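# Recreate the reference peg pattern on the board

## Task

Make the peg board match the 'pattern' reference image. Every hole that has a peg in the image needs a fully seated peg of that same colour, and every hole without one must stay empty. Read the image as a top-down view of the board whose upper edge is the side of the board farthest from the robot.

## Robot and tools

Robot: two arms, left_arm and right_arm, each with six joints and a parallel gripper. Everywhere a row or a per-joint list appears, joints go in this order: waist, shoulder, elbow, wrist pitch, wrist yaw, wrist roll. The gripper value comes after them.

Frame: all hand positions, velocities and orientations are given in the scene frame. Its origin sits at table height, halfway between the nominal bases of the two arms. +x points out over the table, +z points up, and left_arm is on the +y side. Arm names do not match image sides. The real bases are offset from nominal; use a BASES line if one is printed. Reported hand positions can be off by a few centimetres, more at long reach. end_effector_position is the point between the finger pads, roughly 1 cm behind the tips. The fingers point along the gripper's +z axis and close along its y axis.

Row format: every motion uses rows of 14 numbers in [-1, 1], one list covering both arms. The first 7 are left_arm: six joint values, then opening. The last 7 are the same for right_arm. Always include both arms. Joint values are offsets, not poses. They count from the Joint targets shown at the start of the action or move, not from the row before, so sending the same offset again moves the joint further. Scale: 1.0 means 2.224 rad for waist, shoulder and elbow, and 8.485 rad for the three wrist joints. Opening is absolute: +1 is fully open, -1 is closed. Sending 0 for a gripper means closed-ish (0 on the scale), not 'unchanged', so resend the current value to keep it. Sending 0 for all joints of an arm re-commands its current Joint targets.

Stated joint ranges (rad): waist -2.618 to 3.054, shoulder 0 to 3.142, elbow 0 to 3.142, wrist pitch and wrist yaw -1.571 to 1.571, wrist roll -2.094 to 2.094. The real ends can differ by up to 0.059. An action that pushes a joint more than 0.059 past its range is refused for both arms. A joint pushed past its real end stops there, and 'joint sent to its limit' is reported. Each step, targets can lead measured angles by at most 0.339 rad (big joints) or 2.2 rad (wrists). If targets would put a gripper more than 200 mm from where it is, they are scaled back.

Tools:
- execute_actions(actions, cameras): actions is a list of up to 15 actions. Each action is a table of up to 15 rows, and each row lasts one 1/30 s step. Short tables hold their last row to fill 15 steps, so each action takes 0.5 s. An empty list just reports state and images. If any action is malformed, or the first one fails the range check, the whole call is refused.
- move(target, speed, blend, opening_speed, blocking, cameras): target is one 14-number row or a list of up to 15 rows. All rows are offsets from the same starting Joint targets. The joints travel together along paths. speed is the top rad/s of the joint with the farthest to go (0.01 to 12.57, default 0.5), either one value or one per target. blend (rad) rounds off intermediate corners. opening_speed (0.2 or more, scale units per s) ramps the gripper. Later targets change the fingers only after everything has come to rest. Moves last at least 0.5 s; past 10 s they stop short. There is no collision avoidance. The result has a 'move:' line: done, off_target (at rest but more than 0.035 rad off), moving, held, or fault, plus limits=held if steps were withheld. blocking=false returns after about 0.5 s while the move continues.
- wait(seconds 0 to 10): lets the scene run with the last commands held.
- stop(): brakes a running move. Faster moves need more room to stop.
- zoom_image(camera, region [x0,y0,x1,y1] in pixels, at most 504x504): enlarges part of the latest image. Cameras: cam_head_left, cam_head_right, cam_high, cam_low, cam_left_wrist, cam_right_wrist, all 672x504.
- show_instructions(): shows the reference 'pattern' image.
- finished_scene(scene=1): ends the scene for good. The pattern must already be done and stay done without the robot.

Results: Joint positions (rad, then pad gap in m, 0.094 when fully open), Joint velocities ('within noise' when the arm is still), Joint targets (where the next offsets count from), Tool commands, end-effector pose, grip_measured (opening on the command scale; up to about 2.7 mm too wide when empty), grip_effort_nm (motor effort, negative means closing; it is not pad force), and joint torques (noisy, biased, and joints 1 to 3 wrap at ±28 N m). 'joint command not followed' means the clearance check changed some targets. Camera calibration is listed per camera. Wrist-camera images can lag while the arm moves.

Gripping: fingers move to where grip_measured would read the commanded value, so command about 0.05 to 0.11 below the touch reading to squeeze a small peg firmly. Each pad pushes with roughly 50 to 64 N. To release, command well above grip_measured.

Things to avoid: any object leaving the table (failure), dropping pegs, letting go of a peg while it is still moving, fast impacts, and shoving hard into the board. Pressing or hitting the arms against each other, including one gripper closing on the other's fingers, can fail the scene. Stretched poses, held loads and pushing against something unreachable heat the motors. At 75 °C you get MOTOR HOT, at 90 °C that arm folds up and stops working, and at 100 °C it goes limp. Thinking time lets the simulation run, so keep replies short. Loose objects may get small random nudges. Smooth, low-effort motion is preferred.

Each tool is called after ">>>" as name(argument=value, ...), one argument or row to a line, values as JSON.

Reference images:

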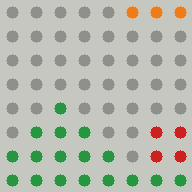

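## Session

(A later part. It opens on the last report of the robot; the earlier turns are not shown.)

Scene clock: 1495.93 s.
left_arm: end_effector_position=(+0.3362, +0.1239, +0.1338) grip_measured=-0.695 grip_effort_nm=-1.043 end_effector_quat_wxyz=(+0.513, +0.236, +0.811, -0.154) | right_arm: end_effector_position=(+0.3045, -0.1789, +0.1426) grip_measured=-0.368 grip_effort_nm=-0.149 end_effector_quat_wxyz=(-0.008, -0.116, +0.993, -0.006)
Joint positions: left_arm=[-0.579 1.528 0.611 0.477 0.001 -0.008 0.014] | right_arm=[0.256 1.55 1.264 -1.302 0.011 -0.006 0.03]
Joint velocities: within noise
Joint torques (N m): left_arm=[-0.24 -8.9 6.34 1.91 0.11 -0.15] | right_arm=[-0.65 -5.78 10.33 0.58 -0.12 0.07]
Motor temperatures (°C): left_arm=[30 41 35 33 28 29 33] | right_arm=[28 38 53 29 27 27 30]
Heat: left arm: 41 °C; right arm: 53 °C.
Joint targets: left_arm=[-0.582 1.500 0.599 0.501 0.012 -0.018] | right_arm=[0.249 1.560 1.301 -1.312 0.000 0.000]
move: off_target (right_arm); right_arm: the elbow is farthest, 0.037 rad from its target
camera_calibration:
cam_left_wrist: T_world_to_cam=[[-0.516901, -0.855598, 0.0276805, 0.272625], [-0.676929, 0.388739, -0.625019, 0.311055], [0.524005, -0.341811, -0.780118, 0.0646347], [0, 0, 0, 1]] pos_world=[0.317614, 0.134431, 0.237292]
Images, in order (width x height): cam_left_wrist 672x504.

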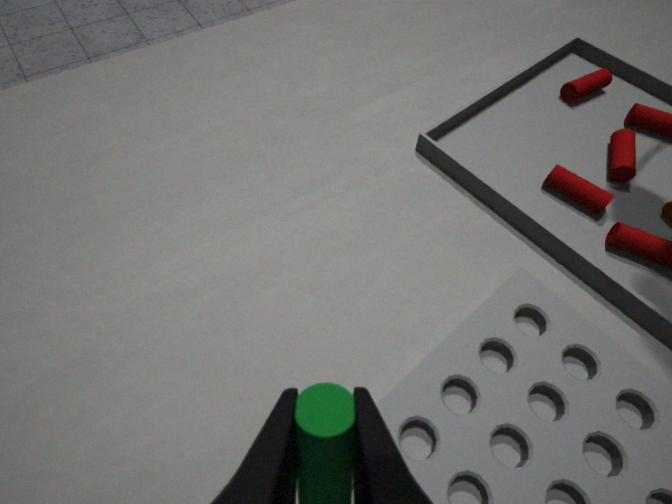

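>>> move(
  target=[
    [0,0.1664,-0.1115,0.0742,0,0,-0.85,0,0,0,0,0,0,-0.37],
    [0,0.205,-0.1115,0.0879,0,0,-0.85,0,0,0,0,0,0,-0.37],
    [0,0.205,-0.1115,0.0879,0,0,-0.45,0,0,0,0,0,0,-0.37],
    [0,0.0899,-0.1115,0.0879,0,0,-0.45,0,0,0,0,0,0,-0.37],
    [0,0.045,0.2698,-0.0943,-0.0014,0.0021,-0.45,0,0,0,0,0,0,-0.37],
    [0,0.268,0.5773,-0.2179,-0.0014,0.0021,-0.37,0,0,0,0,0,0,-0.37],
    [-0.0009,0.2914,0.4622,-0.1827,-0.0014,0.0021,-0.37,0,0,0,0,0,0,-0.37],
  ],
  speed=[0.8,0.12,0.5,1,1.2,1.2,0.4],
  cameras=["cam_left_wrist"],
)

Scene clock: 1516.97 s.
left_arm: end_effector_position=(+0.3155, +0.1369, +0.0468) grip_measured=-0.372 grip_effort_nm=0.066 end_effector_quat_wxyz=(+0.004, +0.278, +0.960, -0.003) | right_arm: end_effector_position=(+0.3045, -0.1789, +0.1426) grip_measured=-0.368 grip_effort_nm=-0.149 end_effector_quat_wxyz=(-0.008, -0.116, +0.993, -0.006)
Joint positions: left_arm=[-0.579 2.128 1.637 -1.071 0.003 -0.009 0.03] | right_arm=[0.256 1.55 1.264 -1.302 0.011 -0.006 0.03]
Joint velocities: within noise
Joint torques (N m): left_arm=[-0.34 -9.8 6 0.22 -0.07 0.06] | right_arm=[-0.66 -5.76 10.33 0.59 -0.11 0.08]
Motor temperatures (°C): left_arm=[30 39 35 36 28 29 33] | right_arm=[28 38 53 29 27 27 30]
Heat: left arm: 39 °C; right arm: 53 °C.
Joint targets: left_arm=[-0.584 2.147 1.628 -1.050 0.000 -0.001] | right_arm=[0.249 1.560 1.301 -1.312 0.001 0.000]
move: off_target (right_arm); right_arm: the elbow is farthest, 0.037 rad from its target
camera_calibration:
cam_left_wrist: T_world_to_cam=[[-0.508951, -0.860697, -0.0130504, 0.275476], [-0.779357, 0.454309, 0.431516, 0.21151], [-0.365476, 0.229791, -0.902011, 0.220184], [0, 0, 0, 1]] pos_world=[0.385517, 0.090414, 0.110933]
Images, in order (width x height): cam_left_wrist 672x504.

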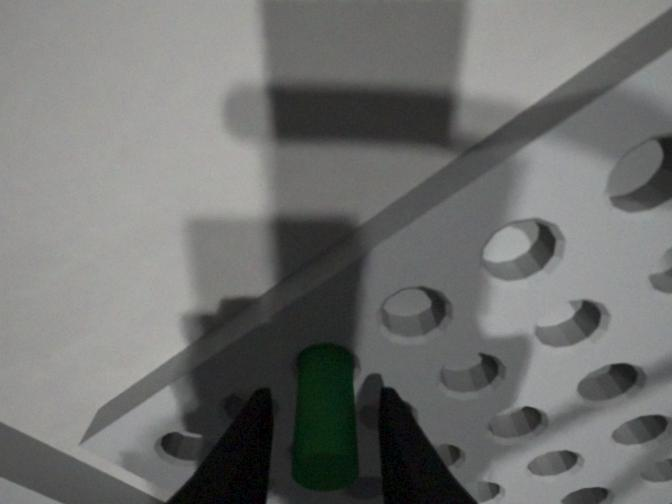

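>>> move(
  target=[
    [-0.0009,0,0,0,0,0,-0.85,0,0,0,0,0,0,-0.37],
    [-0.0009,-0.0126,0.0953,-0.0271,0,0,-0.85,0,0,0,0,0,0,-0.37],
    [-0.2073,-0.1668,-0.1718,0.0062,0,-0.0504,-0.85,0,0,0,0,0,0,-0.37],
    [-0.2073,-0.1326,-0.1933,0.0145,0,-0.0504,-0.85,0,0,0,0,0,0,-0.37],
  ],
  speed=[0.5,0.6,0.8,0.12],
  cameras=["cam_left_wrist"],
)

Scene clock: 1534.10 s.
left_arm: end_effector_position=(+0.1485, +0.0782, +0.0534) grip_measured=-0.693 grip_effort_nm=-1.043 end_effector_quat_wxyz=(+0.022, +0.302, +0.953, +0.003) | right_arm: end_effector_position=(+0.3046, -0.1789, +0.1426) grip_measured=-0.368 grip_effort_nm=-0.144 end_effector_quat_wxyz=(-0.008, -0.116, +0.993, -0.006)
Joint positions: left_arm=[-1.039 1.82 1.223 -0.945 -0.034 -0.419 0.014] | right_arm=[0.256 1.55 1.264 -1.302 0.011 -0.006 0.03]
Joint velocities: within noise
Joint torques (N m): left_arm=[-0.57 -5.65 4.56 0.24 0.34 -0.11] | right_arm=[-0.65 -5.76 10.32 0.59 -0.12 0.07]
Motor temperatures (°C): left_arm=[30 39 35 34 28 29 33] | right_arm=[28 38 53 29 27 27 30]
Heat: left arm: 39 °C; right arm: 53 °C.
Joint targets: left_arm=[-1.045 1.853 1.198 -0.926 0.000 -0.428] | right_arm=[0.249 1.560 1.301 -1.311 0.001 0.000]
move: off_target (right_arm); right_arm: the elbow is farthest, 0.037 rad from its target
camera_calibration:
cam_left_wrist: T_world_to_cam=[[-0.549206, -0.83501, -0.0336204, 0.145117], [-0.77228, 0.491753, 0.402198, 0.102833], [-0.319306, 0.246854, -0.914935, 0.170998], [0, 0, 0, 1]] pos_world=[0.213716, 0.028394, 0.119971]
Images, in order (width x height): cam_left_wrist 672x504.

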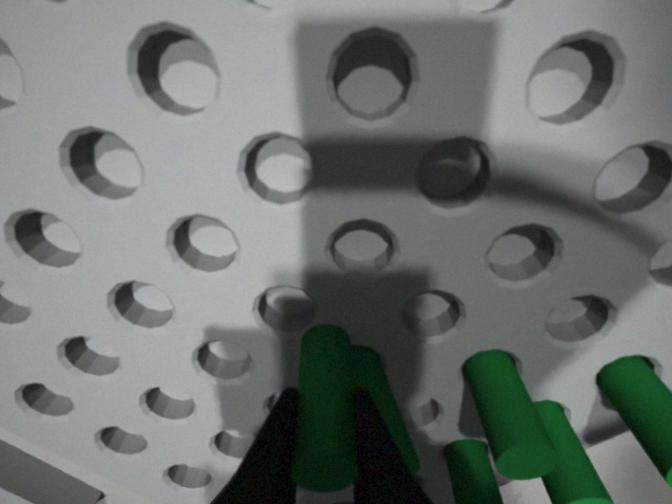

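>>> move(
  target=[0,-0.0477,0.071,-0.0212,0,0,-0.85,0,0,0,0,0,0,-0.37],
  speed=0.3,
  cameras=["cam_left_wrist","cam_high"],
)

Scene clock: 1608.47 s.
left_arm: end_effector_position=(+0.1448, +0.0753, +0.0941) grip_measured=-0.693 grip_effort_nm=-1.038 end_effector_quat_wxyz=(+0.016, +0.302, +0.953, -0.009) | right_arm: end_effector_position=(+0.3046, -0.1789, +0.1426) grip_measured=-0.368 grip_effort_nm=-0.149 end_effector_quat_wxyz=(-0.008, -0.116, +0.993, -0.006)
Joint positions: left_arm=[-1.039 1.773 1.333 -1.094 -0.007 -0.42 0.014] | right_arm=[0.256 1.55 1.264 -1.302 0.011 -0.006 0.03]
Joint velocities: within noise
Joint torques (N m): left_arm=[-0.51 -10.81 9.31 -0.09 0.08 -0.11] | right_arm=[-0.65 -5.75 10.32 0.59 -0.12 0.08]
Motor temperatures (°C): left_arm=[30 36 34 33 28 29 34] | right_arm=[28 38 53 29 27 27 30]
Heat: left arm: 36 °C; right arm: 53 °C.
Joint targets: left_arm=[-1.045 1.746 1.356 -1.107 0.000 -0.428] | right_arm=[0.249 1.560 1.301 -1.311 0.001 0.000]
move: off_target (right_arm); right_arm: the elbow is farthest, 0.037 rad from its target
camera_calibration:
cam_left_wrist: T_world_to_cam=[[-0.549952, -0.835169, -0.0067714, 0.139638], [-0.764431, 0.500073, 0.406906, 0.0828285], [-0.336449, 0.228955, -0.913445, 0.211553], [0, 0, 0, 1]] pos_world=[0.211287, 0.0267646, 0.160484]
Images, in order (width x height): cam_high 672x504, cam_left_wrist 672x504.

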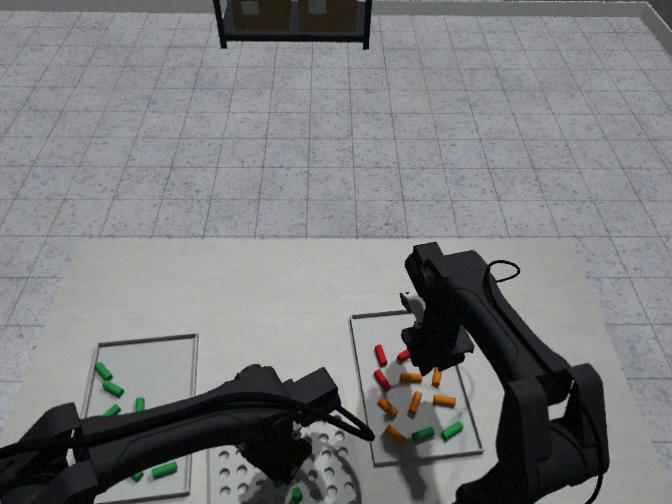

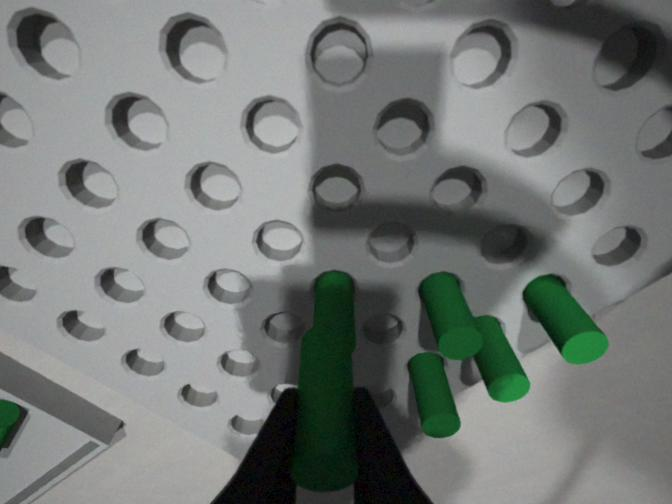

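>>> zoom_image(
  camera="cam_left_wrist",
  region=[230, 230, 430, 504],
)

Scaled by 1.839 from the camera's 672x504 image, which has a finer 960x720 frame.

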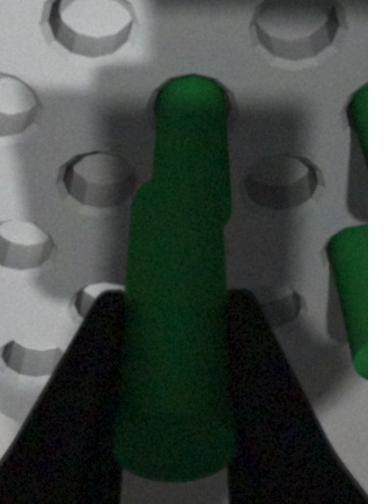

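>>> move(
  target=[-0.0049,0.0256,0.0018,-0.0039,0,0,-0.85,0,0,0,0,0,0,-0.37],
  speed=0.3,
  cameras=["cam_left_wrist"],
)

Scene clock: 1625.93 s.
left_arm: end_effector_position=(+0.1371, +0.0807, +0.0899) grip_measured=-0.693 grip_effort_nm=-1.043 end_effector_quat_wxyz=(-0.001, +0.307, +0.952, +0.006) | right_arm: end_effector_position=(+0.3045, -0.1789, +0.1426) grip_measured=-0.368 grip_effort_nm=-0.149 end_effector_quat_wxyz=(-0.008, -0.116, +0.993, -0.006)
Joint positions: left_arm=[-1.05 1.786 1.333 -1.127 -0.007 -0.42 0.014] | right_arm=[0.256 1.55 1.264 -1.302 0.011 -0.006 0.03]
Joint velocities: within noise
Joint torques (N m): left_arm=[-0.57 -6.94 9.61 -0.16 0.09 -0.15] | right_arm=[-0.65 -5.75 10.32 0.58 -0.12 0.08]
Motor temperatures (°C): left_arm=[30 38 36 32 28 29 34] | right_arm=[28 38 53 29 27 27 30]
Heat: left arm: 38 °C; right arm: 53 °C.
Joint targets: left_arm=[-1.056 1.803 1.360 -1.140 0.000 -0.428] | right_arm=[0.249 1.560 1.301 -1.312 0.001 0.000]
move: off_target (right_arm); right_arm: the elbow is farthest, 0.037 rad from its target
camera_calibration:
cam_left_wrist: T_world_to_cam=[[-0.560235, -0.827914, -0.0263624, 0.142536], [-0.748492, 0.492346, 0.444246, 0.0709275], [-0.354819, 0.268614, -0.895517, 0.20157], [0, 0, 0, 1]] pos_world=[0.204463, 0.0289421, 0.152758]
Images, in order (width x height): cam_left_wrist 672x504.

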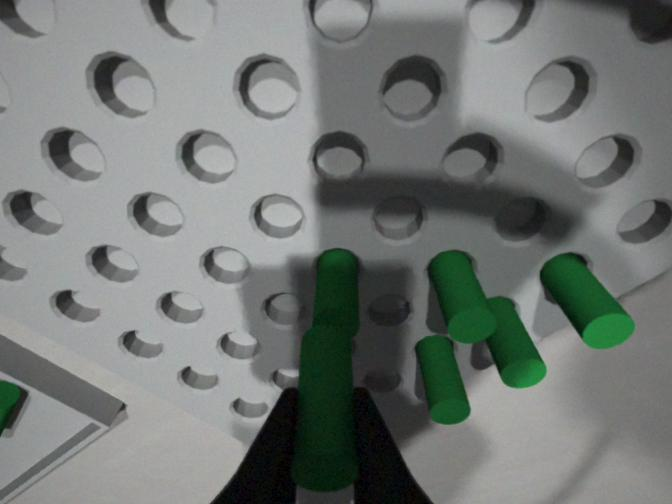

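>>> move(
  target=[0.2,-0.12,0.05,0,0,0,-0.85,0,0,0,0,0,0,-0.37],
  speed=0.6,
  cameras=["cam_head_left","cam_head_right","cam_high","cam_left_wrist"],
)

Scene clock: 1682.57 s.
left_arm: end_effector_position=(+0.2602, +0.1606, +0.1949) grip_measured=-0.693 grip_effort_nm=-1.043 end_effector_quat_wxyz=(+0.142, +0.090, +0.982, -0.080) | right_arm: end_effector_position=(+0.3046, -0.1789, +0.1426) grip_measured=-0.368 grip_effort_nm=-0.144 end_effector_quat_wxyz=(-0.008, -0.116, +0.993, -0.006)
Joint positions: left_arm=[-0.609 1.558 1.446 -1.131 0 -0.421 0.014] | right_arm=[0.256 1.55 1.264 -1.302 0.011 -0.006 0.03]
Joint velocities: within noise
Joint torques (N m): left_arm=[-0.24 -8.72 10.13 0.53 -0.02 -0.07] | right_arm=[-0.64 -5.76 10.32 0.58 -0.12 0.08]
Motor temperatures (°C): left_arm=[30 36 37 32 28 29 35] | right_arm=[28 38 53 29 27 27 30]
Heat: left arm: 37 °C; right arm: 53 °C.
Joint targets: left_arm=[-0.611 1.537 1.471 -1.140 0.000 -0.428] | right_arm=[0.249 1.560 1.301 -1.311 0.001 0.000]
move: off_target (right_arm); right_arm: the elbow is farthest, 0.037 rad from its target
camera_calibration:
cam_left_wrist: T_world_to_cam=[[-0.166273, -0.978011, 0.12589, 0.172279], [-0.970222, 0.185064, 0.156272, 0.240297], [-0.176134, -0.0961574, -0.979658, 0.346288], [0, 0, 0, 1]] pos_world=[0.322779, 0.157318, 0.280004]
Images, in order (width x height): cam_head_left 672x504, cam_head_right 672x504, cam_high 672x504, cam_left_wrist 672x504.

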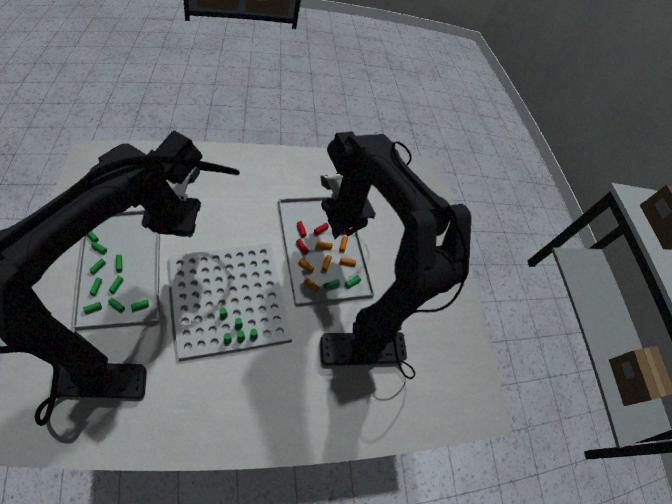

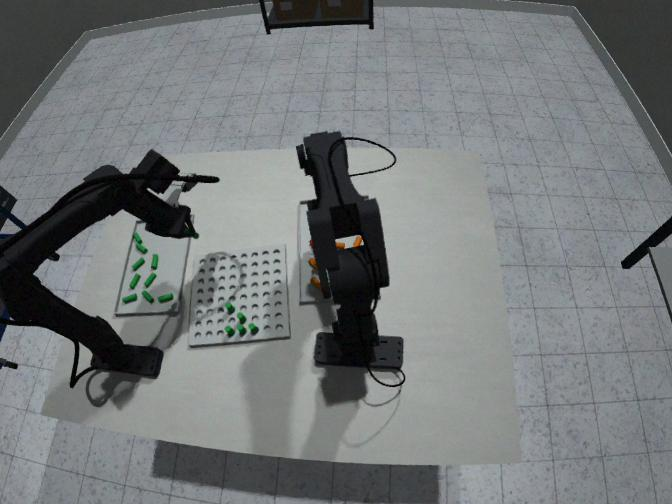

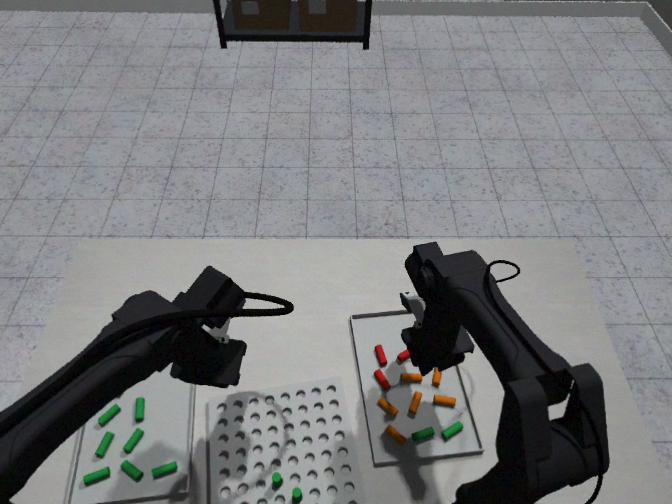

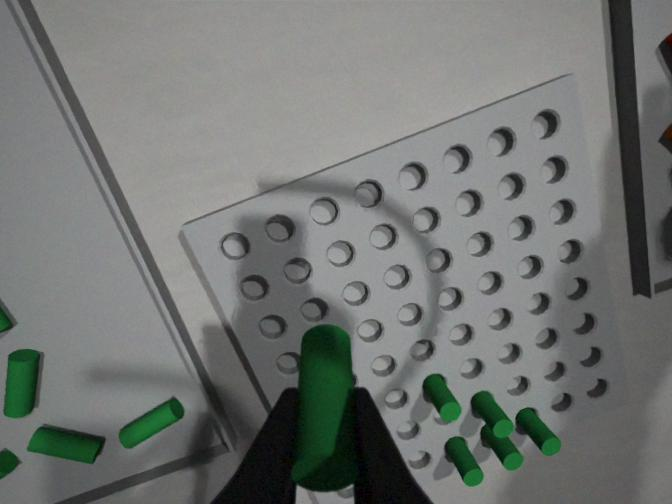

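>>> zoom_image(
  camera="cam_high",
  region=[190, 360, 380, 504],
)

>>> zoom_image(
  camera="cam_head_left",
  region=[150, 230, 310, 370],
)

Scaled by 2.653 from the camera's 672x504 image, which has a finer 960x720 frame.

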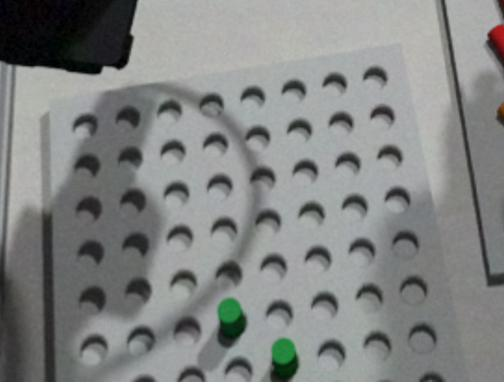

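Scaled by 3.150 from the camera's 672x504 image, which has a finer 960x720 frame.

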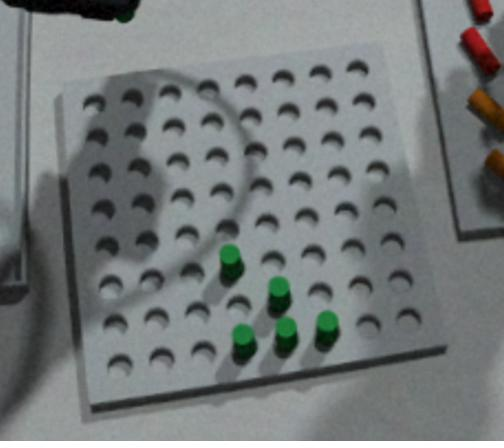

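>>> move(
  target=[-0.2406,0.1158,-0.0706,0.0041,0,-0.0124,-0.85,0,0,0,0,0,0,-0.37],
  speed=0.5,
  cameras=["cam_left_wrist"],
)

>>> zoom_image(
  camera="cam_left_wrist",
  region=[160, 130, 560, 430],
)

Scene clock: 1742.57 s.
left_arm: end_effector_position=(+0.1064, +0.0672, +0.0889) grip_measured=-0.693 grip_effort_nm=-1.048 end_effector_quat_wxyz=(-0.005, +0.305, +0.952, +0.004) | right_arm: end_effector_position=(+0.3046, -0.1789, +0.1426) grip_measured=-0.368 grip_effort_nm=-0.144 end_effector_quat_wxyz=(-0.008, -0.116, +0.993, -0.006)
Joint positions: left_arm=[-1.15 1.781 1.322 -1.124 0.003 -0.524 0.014] | right_arm=[0.256 1.55 1.264 -1.302 0.011 -0.006 0.03]
Joint velocities: within noise
Joint torques (N m): left_arm=[0.28 -7.27 6.31 0.17 -0.01 -0.1] | right_arm=[-0.65 -5.78 10.33 0.59 -0.11 0.07]
Motor temperatures (°C): left_arm=[30 39 39 32 28 29 35] | right_arm=[28 38 54 29 27 27 30]
Heat: left arm: 39 °C; right arm: 54 °C.
Joint targets: left_arm=[-1.147 1.794 1.314 -1.105 0.000 -0.533] | right_arm=[0.249 1.560 1.301 -1.312 0.001 0.000]
move: off_target (right_arm); right_arm: the elbow is farthest, 0.037 rad from its target
camera_calibration:
cam_left_wrist: T_world_to_cam=[[-0.556521, -0.830589, -0.0201508, 0.113335], [-0.746972, 0.489582, 0.449825, 0.0546301], [-0.363754, 0.265389, -0.892889, 0.194269], [0, 0, 0, 1]] pos_world=[0.174546, 0.0158319, 0.15117]
Images, in order (width x height): cam_left_wrist 672x504.

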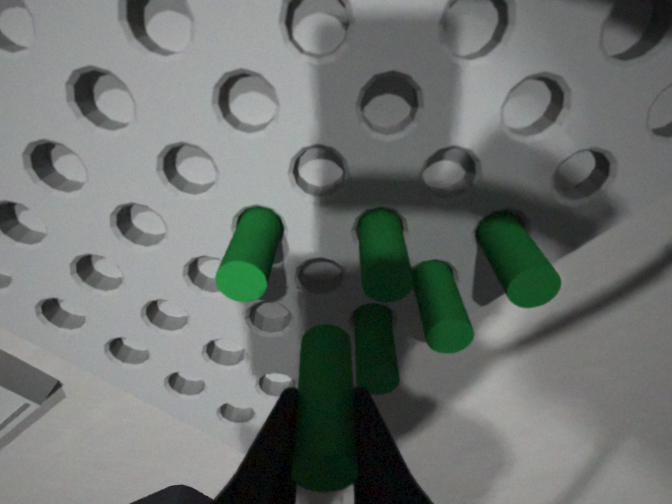

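Scaled by 1.260 from the camera's 672x504 image, which has a finer 960x720 frame.

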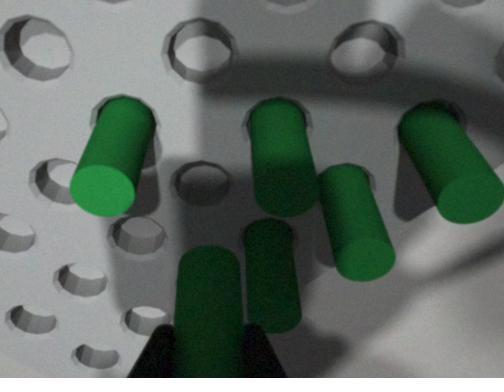

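>>> move(
  target=[0.0045,0.0144,-0.0351,0.0132,0,0,-0.85,0,0,0,0,0,0,-0.37],
  speed=0.2,
  cameras=["cam_left_wrist"],
)

>>> zoom_image(
  camera="cam_left_wrist",
  region=[220, 150, 440, 430],
)

Scene clock: 1763.47 s.
left_arm: end_effector_position=(+0.1091, +0.0662, +0.0620) grip_measured=-0.693 grip_effort_nm=-1.048 end_effector_quat_wxyz=(-0.003, +0.302, +0.953, +0.001) | right_arm: end_effector_position=(+0.3045, -0.1789, +0.1426) grip_measured=-0.368 grip_effort_nm=-0.144 end_effector_quat_wxyz=(-0.008, -0.116, +0.993, -0.006)
Joint positions: left_arm=[-1.144 1.809 1.246 -1.013 0.003 -0.524 0.014] | right_arm=[0.256 1.55 1.264 -1.302 0.011 -0.006 0.03]
Joint velocities: within noise
Joint torques (N m): left_arm=[0.53 -6.95 5.71 0.19 -0.01 -0.11] | right_arm=[-0.64 -5.75 10.3 0.58 -0.12 0.07]
Motor temperatures (°C): left_arm=[30 37 37 32 28 29 35] | right_arm=[28 38 54 29 27 27 30]
Heat: left arm: 37 °C; right arm: 54 °C.
Joint targets: left_arm=[-1.136 1.826 1.236 -0.993 0.000 -0.534] | right_arm=[0.249 1.560 1.301 -1.312 0.001 0.000]
move: off_target (right_arm); right_arm: the elbow is farthest, 0.037 rad from its target
camera_calibration:
cam_left_wrist: T_world_to_cam=[[-0.550455, -0.834708, -0.0161827, 0.112811], [-0.751919, 0.487249, 0.444079, 0.0702775], [-0.362791, 0.256614, -0.895841, 0.172287], [0, 0, 0, 1]] pos_world=[0.177444, 0.0157101, 0.124959]
Images, in order (width x height): cam_left_wrist 672x504.

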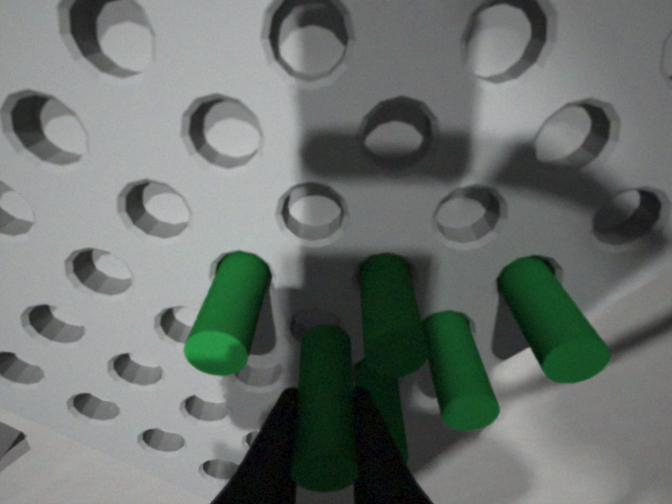

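Scaled by 1.800 from the camera's 672x504 image, which has a finer 960x720 frame.

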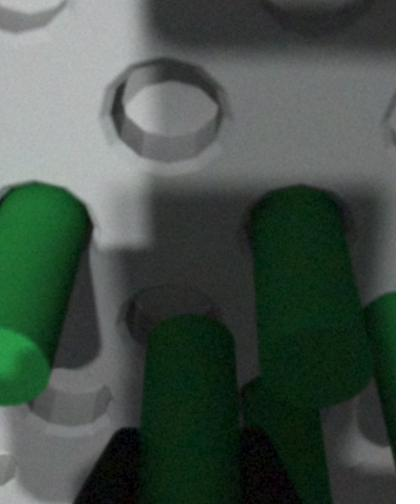

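>>> move(
  target=[0.005,-0.0008,-0.0025,0,0,0.001,-0.85,0,0,0,0,0,0,-0.37],
  speed=0.1,
  cameras=["cam_left_wrist"],
)

>>> zoom_image(
  camera="cam_left_wrist",
  region=[220, 150, 440, 430],
)

Scene clock: 1782.87 s.
left_arm: end_effector_position=(+0.1127, +0.0677, +0.0620) grip_measured=-0.693 grip_effort_nm=-1.038 end_effector_quat_wxyz=(-0.002, +0.296, +0.955, +0.001) | right_arm: end_effector_position=(+0.3045, -0.1789, +0.1426) grip_measured=-0.368 grip_effort_nm=-0.144 end_effector_quat_wxyz=(-0.008, -0.116, +0.993, -0.006)
Joint positions: left_arm=[-1.131 1.809 1.246 -1.012 0.003 -0.524 0.014] | right_arm=[0.256 1.55 1.264 -1.302 0.011 -0.006 0.03]
Joint velocities: within noise
Joint torques (N m): left_arm=[0.35 -7.1 5.24 0.12 -0.02 -0.02] | right_arm=[-0.65 -5.75 10.32 0.58 -0.11 0.07]
Motor temperatures (°C): left_arm=[30 37 36 32 28 29 35] | right_arm=[28 38 54 29 27 27 30]
Heat: left arm: 37 °C; right arm: 54 °C.
Joint targets: left_arm=[-1.125 1.824 1.230 -0.993 0.000 -0.525] | right_arm=[0.249 1.560 1.301 -1.312 0.001 0.000]
move: off_target (right_arm); right_arm: the elbow is farthest, 0.037 rad from its target
camera_calibration:
cam_left_wrist: T_world_to_cam=[[-0.540232, -0.841367, -0.015814, 0.11532], [-0.757972, 0.47835, 0.443463, 0.0736067], [-0.365551, 0.251559, -0.896153, 0.173827], [0, 0, 0, 1]] pos_world=[0.181634, 0.0180888, 0.124958]
Images, in order (width x height): cam_left_wrist 672x504.

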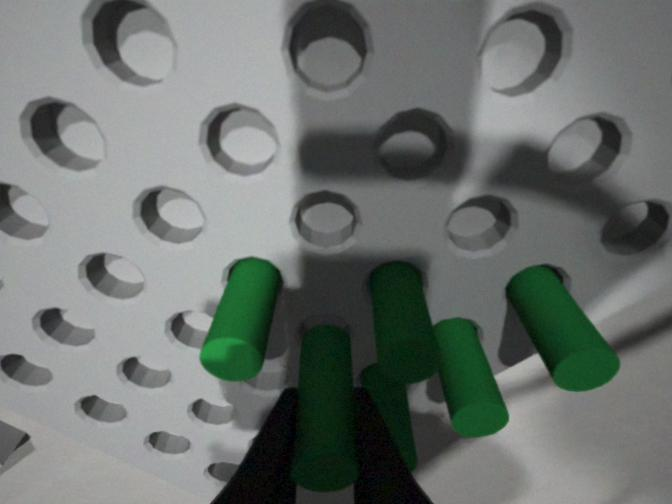

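Scaled by 1.800 from the camera's 672x504 image, which has a finer 960x720 frame.

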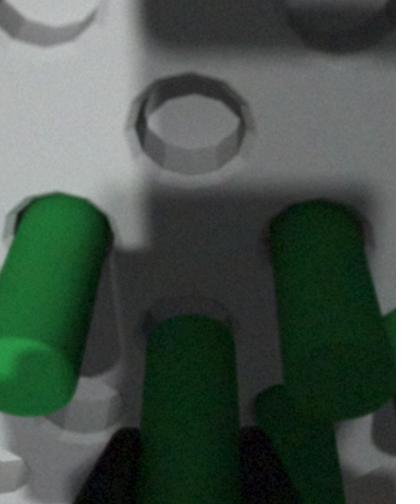

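>>> move(
  target=[-0.0015,0.0074,-0.0207,0.0078,0,0,-0.85,0,0,0,0,0,0,-0.37],
  speed=0.12,
  cameras=["cam_left_wrist"],
)

Scene clock: 1793.10 s.
left_arm: end_effector_position=(+0.1113, +0.0708, +0.0524) grip_measured=-0.693 grip_effort_nm=-1.053 end_effector_quat_wxyz=(-0.004, +0.296, +0.955, +0.002) | right_arm: end_effector_position=(+0.3045, -0.1789, +0.1426) grip_measured=-0.368 grip_effort_nm=-0.144 end_effector_quat_wxyz=(-0.008, -0.116, +0.993, -0.006)
Joint positions: left_arm=[-1.131 1.814 1.212 -0.978 0.003 -0.524 0.014] | right_arm=[0.256 1.55 1.264 -1.302 0.011 -0.006 0.03]
Joint velocities: within noise
Joint torques (N m): left_arm=[0.08 -6.05 4.33 0.47 0 -0.02] | right_arm=[-0.65 -5.78 10.32 0.59 -0.11 0.08]
Motor temperatures (°C): left_arm=[30 36 35 32 28 29 35] | right_arm=[28 38 54 29 27 27 30]
Heat: left arm: 36 °C; right arm: 54 °C.
Joint targets: left_arm=[-1.129 1.841 1.184 -0.927 0.000 -0.525] | right_arm=[0.249 1.560 1.301 -1.312 0.001 0.000]
move: off_target (left_arm, right_arm); left_arm: the wrist pitch is farthest, 0.051 rad from its target; right_arm: the elbow is farthest, 0.037 rad from its target
camera_calibration:
cam_left_wrist: T_world_to_cam=[[-0.540289, -0.841278, -0.0183947, 0.117124], [-0.75699, 0.476378, 0.447248, 0.0751366], [-0.367497, 0.255568, -0.894221, 0.163735], [0, 0, 0, 1]] pos_world=[0.180331, 0.0208953, 0.114965]
Images, in order (width x height): cam_left_wrist 672x504.

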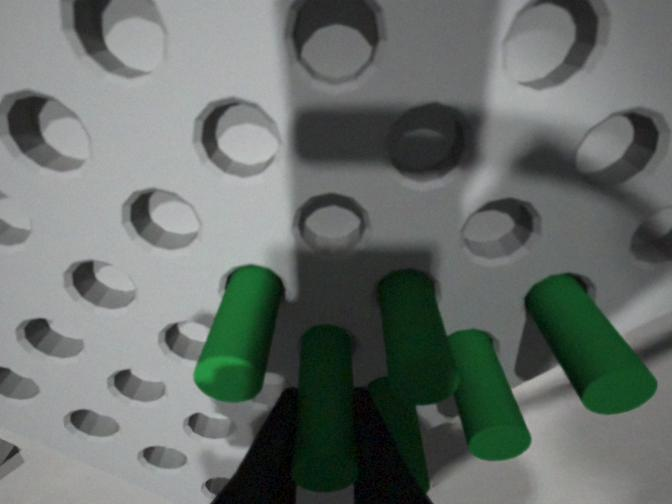

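>>> move(
  target=[0,-0.014,0.0207,-0.0062,0,0,-0.85,0,0,0,0,0,0,-0.37],
  speed=0.12,
  cameras=["cam_left_wrist"],
)

>>> zoom_image(
  camera="cam_left_wrist",
  region=[220, 200, 440, 504],
)

Scene clock: 1802.80 s.
left_arm: end_effector_position=(+0.1113, +0.0706, +0.0530) grip_measured=-0.693 grip_effort_nm=-1.038 end_effector_quat_wxyz=(-0.004, +0.296, +0.955, +0.002) | right_arm: end_effector_position=(+0.3045, -0.1789, +0.1426) grip_measured=-0.368 grip_effort_nm=-0.144 end_effector_quat_wxyz=(-0.008, -0.116, +0.993, -0.006)
Joint positions: left_arm=[-1.131 1.814 1.214 -0.981 0.003 -0.524 0.014] | right_arm=[0.256 1.55 1.264 -1.302 0.011 -0.006 0.03]
Joint velocities: within noise
Joint torques (N m): left_arm=[0.31 -8.83 8.18 -0.03 -0.01 0.01] | right_arm=[-0.65 -5.76 10.32 0.58 -0.12 0.07]
Motor temperatures (°C): left_arm=[30 36 35 32 28 29 35] | right_arm=[28 38 54 29 27 27 30]
Heat: left arm: 36 °C; right arm: 54 °C.
Joint targets: left_arm=[-1.129 1.810 1.230 -0.979 0.000 -0.525] | right_arm=[0.249 1.560 1.301 -1.311 0.001 0.000]
move: off_target (right_arm); right_arm: the elbow is farthest, 0.037 rad from its target
camera_calibration:
cam_left_wrist: T_world_to_cam=[[-0.540291, -0.841272, -0.0186227, 0.117132], [-0.756946, 0.476228, 0.447481, 0.0749593], [-0.367585, 0.255866, -0.8941, 0.16433], [0, 0, 0, 1]] pos_world=[0.180431, 0.0207958, 0.115566]
Images, in order (width x height): cam_left_wrist 672x504.

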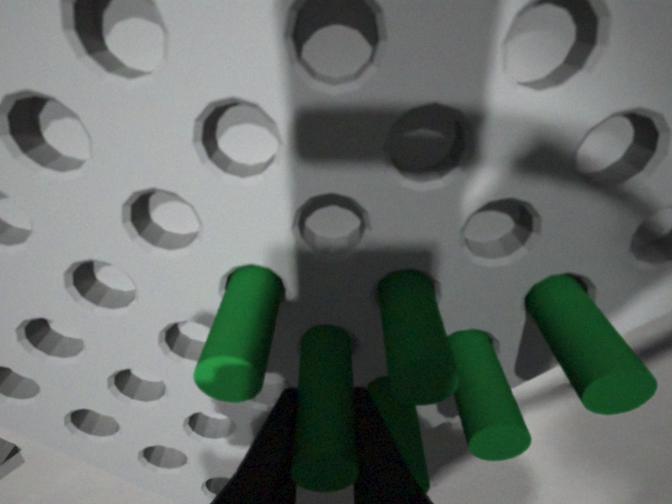

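Scaled by 1.658 from the camera's 672x504 image, which has a finer 960x720 frame.

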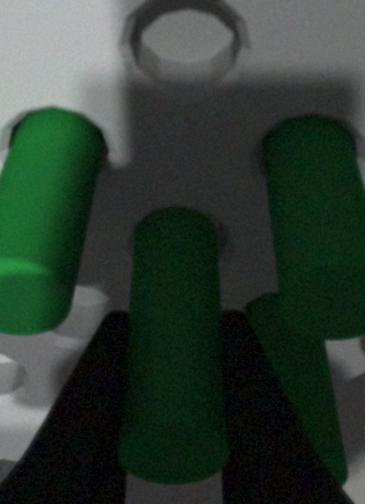

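>>> move(
  target=[0,0.0117,-0.0261,0.0067,0,0,-0.85,0,0,0,0,0,0,-0.37],
  speed=0.12,
  cameras=["cam_left_wrist"],
)

>>> zoom_image(
  camera="cam_left_wrist",
  region=[220, 200, 440, 504],
)

Scene clock: 1824.63 s.
left_arm: end_effector_position=(+0.1111, +0.0711, +0.0518) grip_measured=-0.693 grip_effort_nm=-1.057 end_effector_quat_wxyz=(-0.004, +0.296, +0.955, +0.003) | right_arm: end_effector_position=(+0.3045, -0.1789, +0.1426) grip_measured=-0.368 grip_effort_nm=-0.144 end_effector_quat_wxyz=(-0.008, -0.116, +0.993, -0.006)
Joint positions: left_arm=[-1.131 1.814 1.209 -0.976 0.003 -0.524 0.014] | right_arm=[0.256 1.55 1.264 -1.302 0.011 -0.006 0.03]
Joint velocities: within noise
Joint torques (N m): left_arm=[0.18 -6.37 3.28 0.54 -0.06 -0.05] | right_arm=[-0.66 -5.79 10.3 0.59 -0.11 0.07]
Motor temperatures (°C): left_arm=[30 36 36 31 28 29 35] | right_arm=[28 38 54 29 27 27 30]
Heat: left arm: 36 °C; right arm: 54 °C.
Joint targets: left_arm=[-1.129 1.836 1.172 -0.922 0.000 -0.525] | right_arm=[0.249 1.560 1.301 -1.312 0.001 0.000]
move: off_target (left_arm, right_arm); left_arm: the wrist pitch is farthest, 0.054 rad from its target; right_arm: the elbow is farthest, 0.037 rad from its target
camera_calibration:
cam_left_wrist: T_world_to_cam=[[-0.540272, -0.84128, -0.0188047, 0.1173], [-0.756858, 0.476046, 0.447824, 0.0750715], [-0.367793, 0.256179, -0.893924, 0.162966], [0, 0, 0, 1]] pos_world=[0.18013, 0.0211962, 0.114266]
Images, in order (width x height): cam_left_wrist 672x504.

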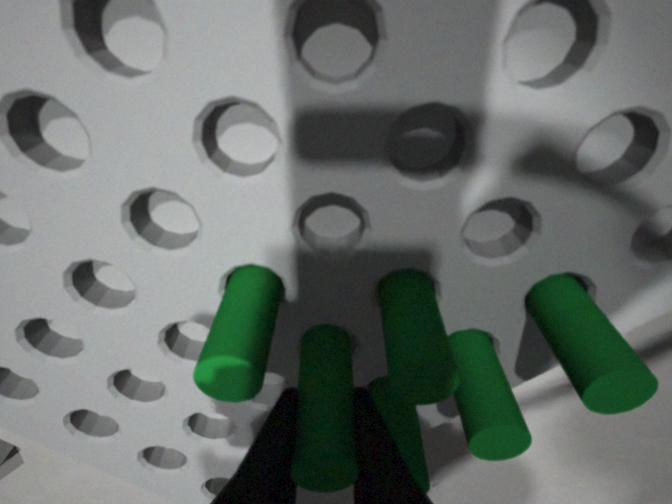

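Scaled by 1.658 from the camera's 672x504 image, which has a finer 960x720 frame.

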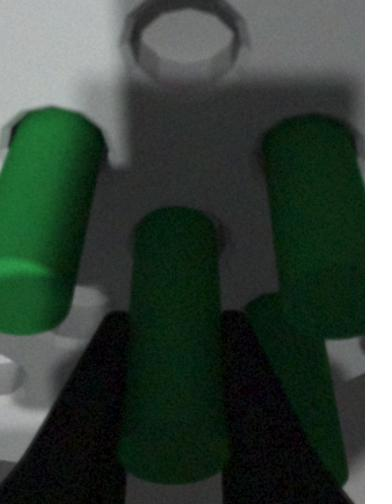

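>>> wait(
  seconds=0,
  cameras=["cam_low","cam_head_right"],
)

>>> zoom_image(
  camera="cam_low",
  region=[260, 180, 430, 300],
)

>>> zoom_image(
  camera="cam_head_right",
  region=[180, 260, 300, 350],
)

Scene clock: 1838.10 s.
left_arm: end_effector_position=(+0.1111, +0.0711, +0.0518) grip_measured=-0.693 grip_effort_nm=-1.048 end_effector_quat_wxyz=(-0.004, +0.296, +0.955, +0.003) | right_arm: end_effector_position=(+0.3045, -0.1789, +0.1426) grip_measured=-0.368 grip_effort_nm=-0.144 end_effector_quat_wxyz=(-0.008, -0.116, +0.993, -0.006)
Joint positions: left_arm=[-1.131 1.814 1.209 -0.976 0.003 -0.524 0.014] | right_arm=[0.256 1.55 1.264 -1.302 0.011 -0.006 0.03]
Joint velocities: within noise
Joint torques (N m): left_arm=[0.25 -6.41 3.36 0.55 -0.03 0.02] | right_arm=[-0.65 -5.78 10.3 0.59 -0.12 0.08]
Motor temperatures (°C): left_arm=[30 35 35 32 28 29 35] | right_arm=[28 38 54 29 27 27 30]
Heat: left arm: 35 °C; right arm: 54 °C.
Joint targets: left_arm=[-1.129 1.836 1.172 -0.922 0.000 -0.525] | right_arm=[0.249 1.560 1.301 -1.311 0.001 0.000]
Tool commands: left_gripper/opening=-0.85 right_gripper/opening=-0.37
Images, in order (width x height): cam_head_right 672x504, cam_low 672x504.

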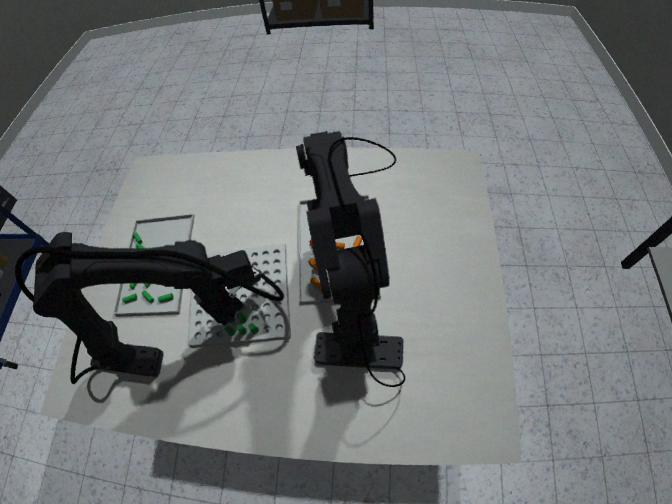

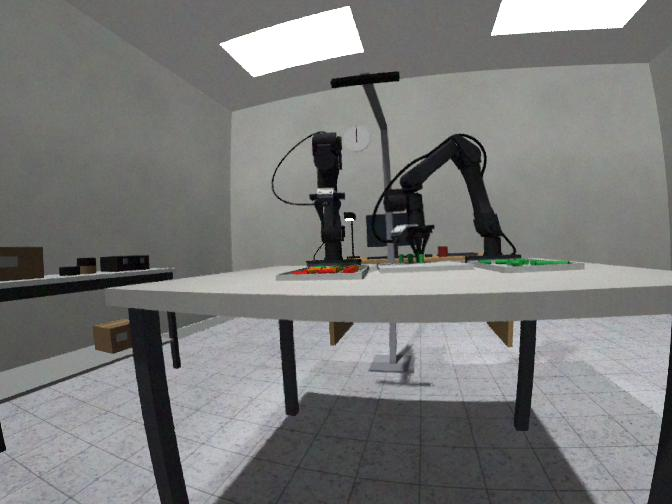

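Scaled by 2.965 from the camera's 672x504 image, which has a finer 960x720 frame.

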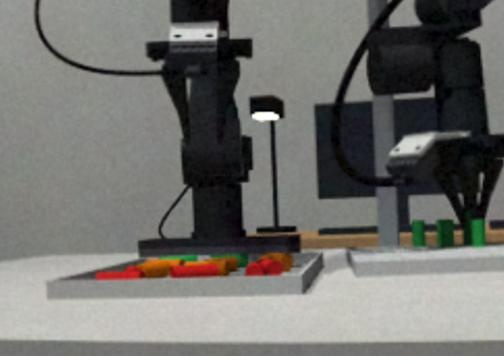

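Scaled by 4.200 from the camera's 672x504 image, which has a finer 960x720 frame.

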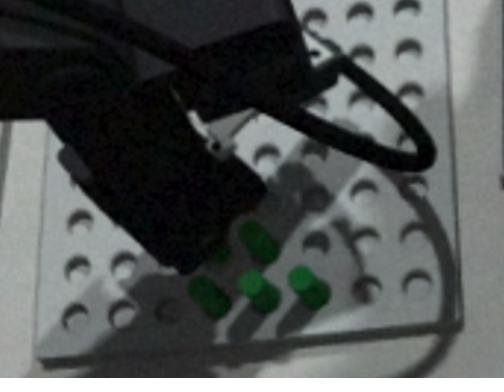

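>>> zoom_image(
  camera="cam_low",
  region=[380, 220, 470, 280],
)

Scaled by 5.600 from the camera's 672x504 image, which has a finer 960x720 frame.

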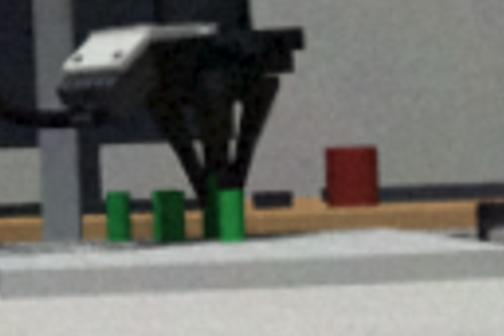

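>>> move(
  target=[
    [0.0045,0,0,0,0,0,-0.85,0,0,0,0,0,0,-0.37],
    [-0.0045,0,0,0,0,0,-0.85,0,0,0,0,0,0,-0.37],
    [0,0.004,0.005,-0.0003,0,0,-0.85,0,0,0,0,0,0,-0.37],
    [0,-0.004,-0.005,0.0003,0,0,-0.85,0,0,0,0,0,0,-0.37],
    [0,0,0,0,0,0,-0.85,0,0,0,0,0,0,-0.37],
  ],
  speed=0.05,
  cameras=["cam_left_wrist"],
)

Scene clock: 1871.30 s.
left_arm: end_effector_position=(+0.1104, +0.0713, +0.0516) grip_measured=-0.693 grip_effort_nm=-1.048 end_effector_quat_wxyz=(-0.004, +0.296, +0.955, +0.001) | right_arm: end_effector_position=(+0.3045, -0.1789, +0.1426) grip_measured=-0.368 grip_effort_nm=-0.144 end_effector_quat_wxyz=(-0.008, -0.116, +0.993, -0.006)
Joint positions: left_arm=[-1.132 1.809 1.203 -0.97 0.005 -0.524 0.014] | right_arm=[0.256 1.55 1.264 -1.302 0.011 -0.006 0.03]
Joint velocities: within noise
Joint torques (N m): left_arm=[0.12 -6.09 3.93 0.47 -0.05 -0.04] | right_arm=[-0.65 -5.76 10.33 0.59 -0.12 0.07]
Motor temperatures (°C): left_arm=[30 34 34 32 28 29 35] | right_arm=[28 38 54 29 27 27 30]
Heat: left arm: 35 °C; right arm: 54 °C.
Joint targets: left_arm=[-1.129 1.836 1.172 -0.923 0.000 -0.525] | right_arm=[0.249 1.560 1.301 -1.312 0.001 0.000]
move: off_target (left_arm, right_arm); left_arm: the wrist pitch is farthest, 0.048 rad from its target; right_arm: the elbow is farthest, 0.037 rad from its target
camera_calibration:
cam_left_wrist: T_world_to_cam=[[-0.540568, -0.841165, -0.015067, 0.116931], [-0.756444, 0.478129, 0.446302, 0.074485], [-0.36821, 0.252654, -0.894756, 0.162888], [0, 0, 0, 1]] pos_world=[0.17953, 0.021591, 0.114264]
Images, in order (width x height): cam_left_wrist 672x504.

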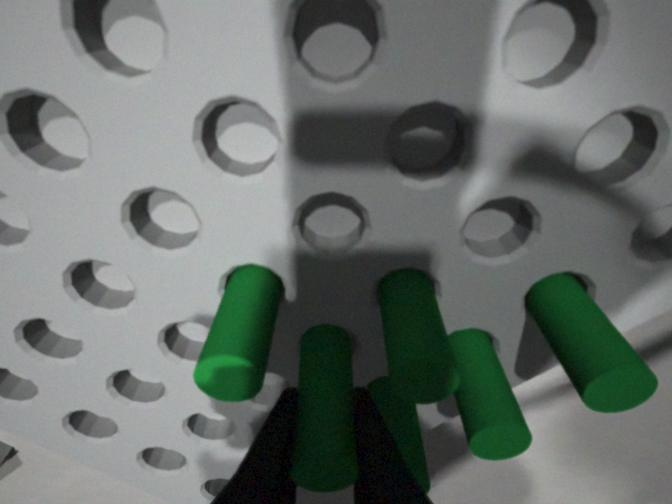

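>>> move(
  target=[0,-0.03,0.055,-0.0175,0,0,-0.85,0,0,0,0,0,0,-0.37],
  speed=0.3,
  cameras=["cam_left_wrist"],
)

>>> zoom_image(
  camera="cam_left_wrist",
  region=[220, 200, 440, 504],
)

Scene clock: 1886.80 s.
left_arm: end_effector_position=(+0.1108, +0.0706, +0.0699) grip_measured=-0.693 grip_effort_nm=-1.043 end_effector_quat_wxyz=(-0.008, +0.296, +0.955, +0.005) | right_arm: end_effector_position=(+0.3045, -0.1789, +0.1426) grip_measured=-0.368 grip_effort_nm=-0.149 end_effector_quat_wxyz=(-0.008, -0.116, +0.993, -0.006)
Joint positions: left_arm=[-1.132 1.801 1.269 -1.058 0.005 -0.524 0.014] | right_arm=[0.256 1.55 1.264 -1.302 0.011 -0.006 0.03]
Joint velocities: within noise
Joint torques (N m): left_arm=[0.21 -11.32 9.18 -0.2 -0.05 -0.03] | right_arm=[-0.66 -5.76 10.32 0.59 -0.11 0.08]
Motor temperatures (°C): left_arm=[30 35 34 32 28 29 35] | right_arm=[28 38 54 29 27 27 30]
Heat: left arm: 35 °C; right arm: 54 °C.
Joint targets: left_arm=[-1.129 1.769 1.294 -1.071 0.000 -0.525] | right_arm=[0.249 1.560 1.301 -1.312 0.001 0.000]
move: off_target (right_arm); right_arm: the elbow is farthest, 0.037 rad from its target
camera_calibration:
cam_left_wrist: T_world_to_cam=[[-0.540703, -0.84093, -0.021859, 0.117316], [-0.75391, 0.472896, 0.456058, 0.0663053], [-0.373176, 0.263072, -0.889682, 0.179006], [0, 0, 0, 1]] pos_world=[0.180222, 0.0202077, 0.131583]
Images, in order (width x height): cam_left_wrist 672x504.

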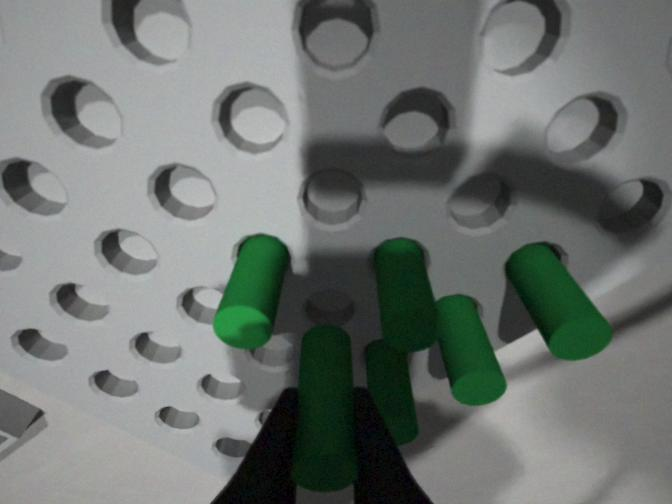

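Scaled by 1.658 from the camera's 672x504 image, which has a finer 960x720 frame.

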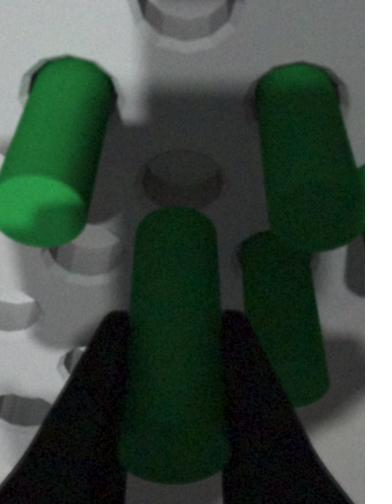

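>>> move(
  target=[-0.004,0.0272,-0.04,0.0133,0,0,-0.85,0,0,0,0,0,0,-0.37],
  speed=0.12,
  cameras=["cam_left_wrist"],
)

>>> zoom_image(
  camera="cam_left_wrist",
  region=[220, 200, 440, 504],
)

Scene clock: 1908.30 s.
left_arm: end_effector_position=(+0.1114, +0.0692, +0.0539) grip_measured=-0.693 grip_effort_nm=-1.048 end_effector_quat_wxyz=(-0.003, +0.296, +0.955, +0.000) | right_arm: end_effector_position=(+0.3045, -0.1789, +0.1426) grip_measured=-0.368 grip_effort_nm=-0.149 end_effector_quat_wxyz=(-0.008, -0.116, +0.993, -0.006)
Joint positions: left_arm=[-1.132 1.812 1.216 -0.978 0.005 -0.524 0.014] | right_arm=[0.256 1.55 1.264 -1.302 0.011 -0.006 0.03]
Joint velocities: within noise
Joint torques (N m): left_arm=[-0.53 -6.98 5.68 0.18 -0.05 0] | right_arm=[-0.66 -5.76 10.32 0.58 -0.11 0.07]
Motor temperatures (°C): left_arm=[30 37 35 31 28 29 35] | right_arm=[28 38 54 29 27 27 30]
Heat: left arm: 37 °C; right arm: 54 °C.
Joint targets: left_arm=[-1.138 1.829 1.205 -0.958 0.000 -0.525] | right_arm=[0.249 1.560 1.301 -1.311 0.001 0.000]
move: off_target (right_arm); right_arm: the elbow is farthest, 0.037 rad from its target
camera_calibration:
cam_left_wrist: T_world_to_cam=[[-0.540584, -0.84118, -0.0136355, 0.115693], [-0.756927, 0.479237, 0.444289, 0.0752191], [-0.367193, 0.250497, -0.89578, 0.166002], [0, 0, 0, 1]] pos_world=[0.180432, 0.0196875, 0.11686]
Images, in order (width x height): cam_left_wrist 672x504.

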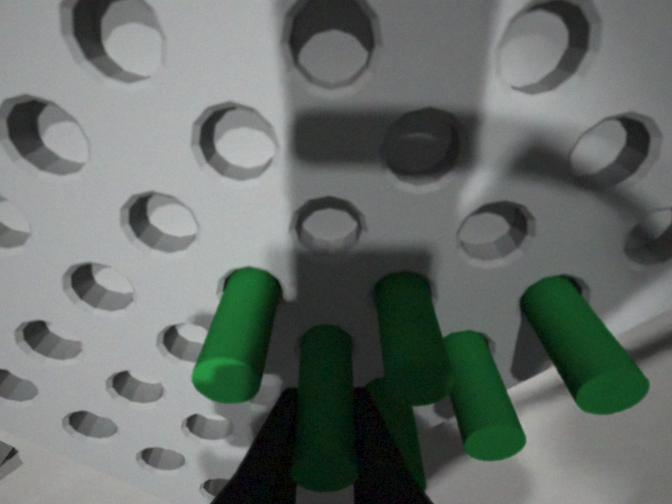

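Scaled by 1.658 from the camera's 672x504 image, which has a finer 960x720 frame.

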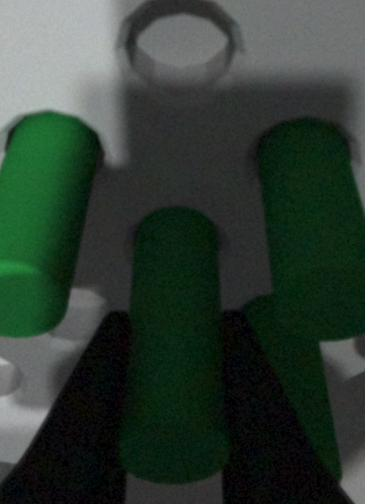

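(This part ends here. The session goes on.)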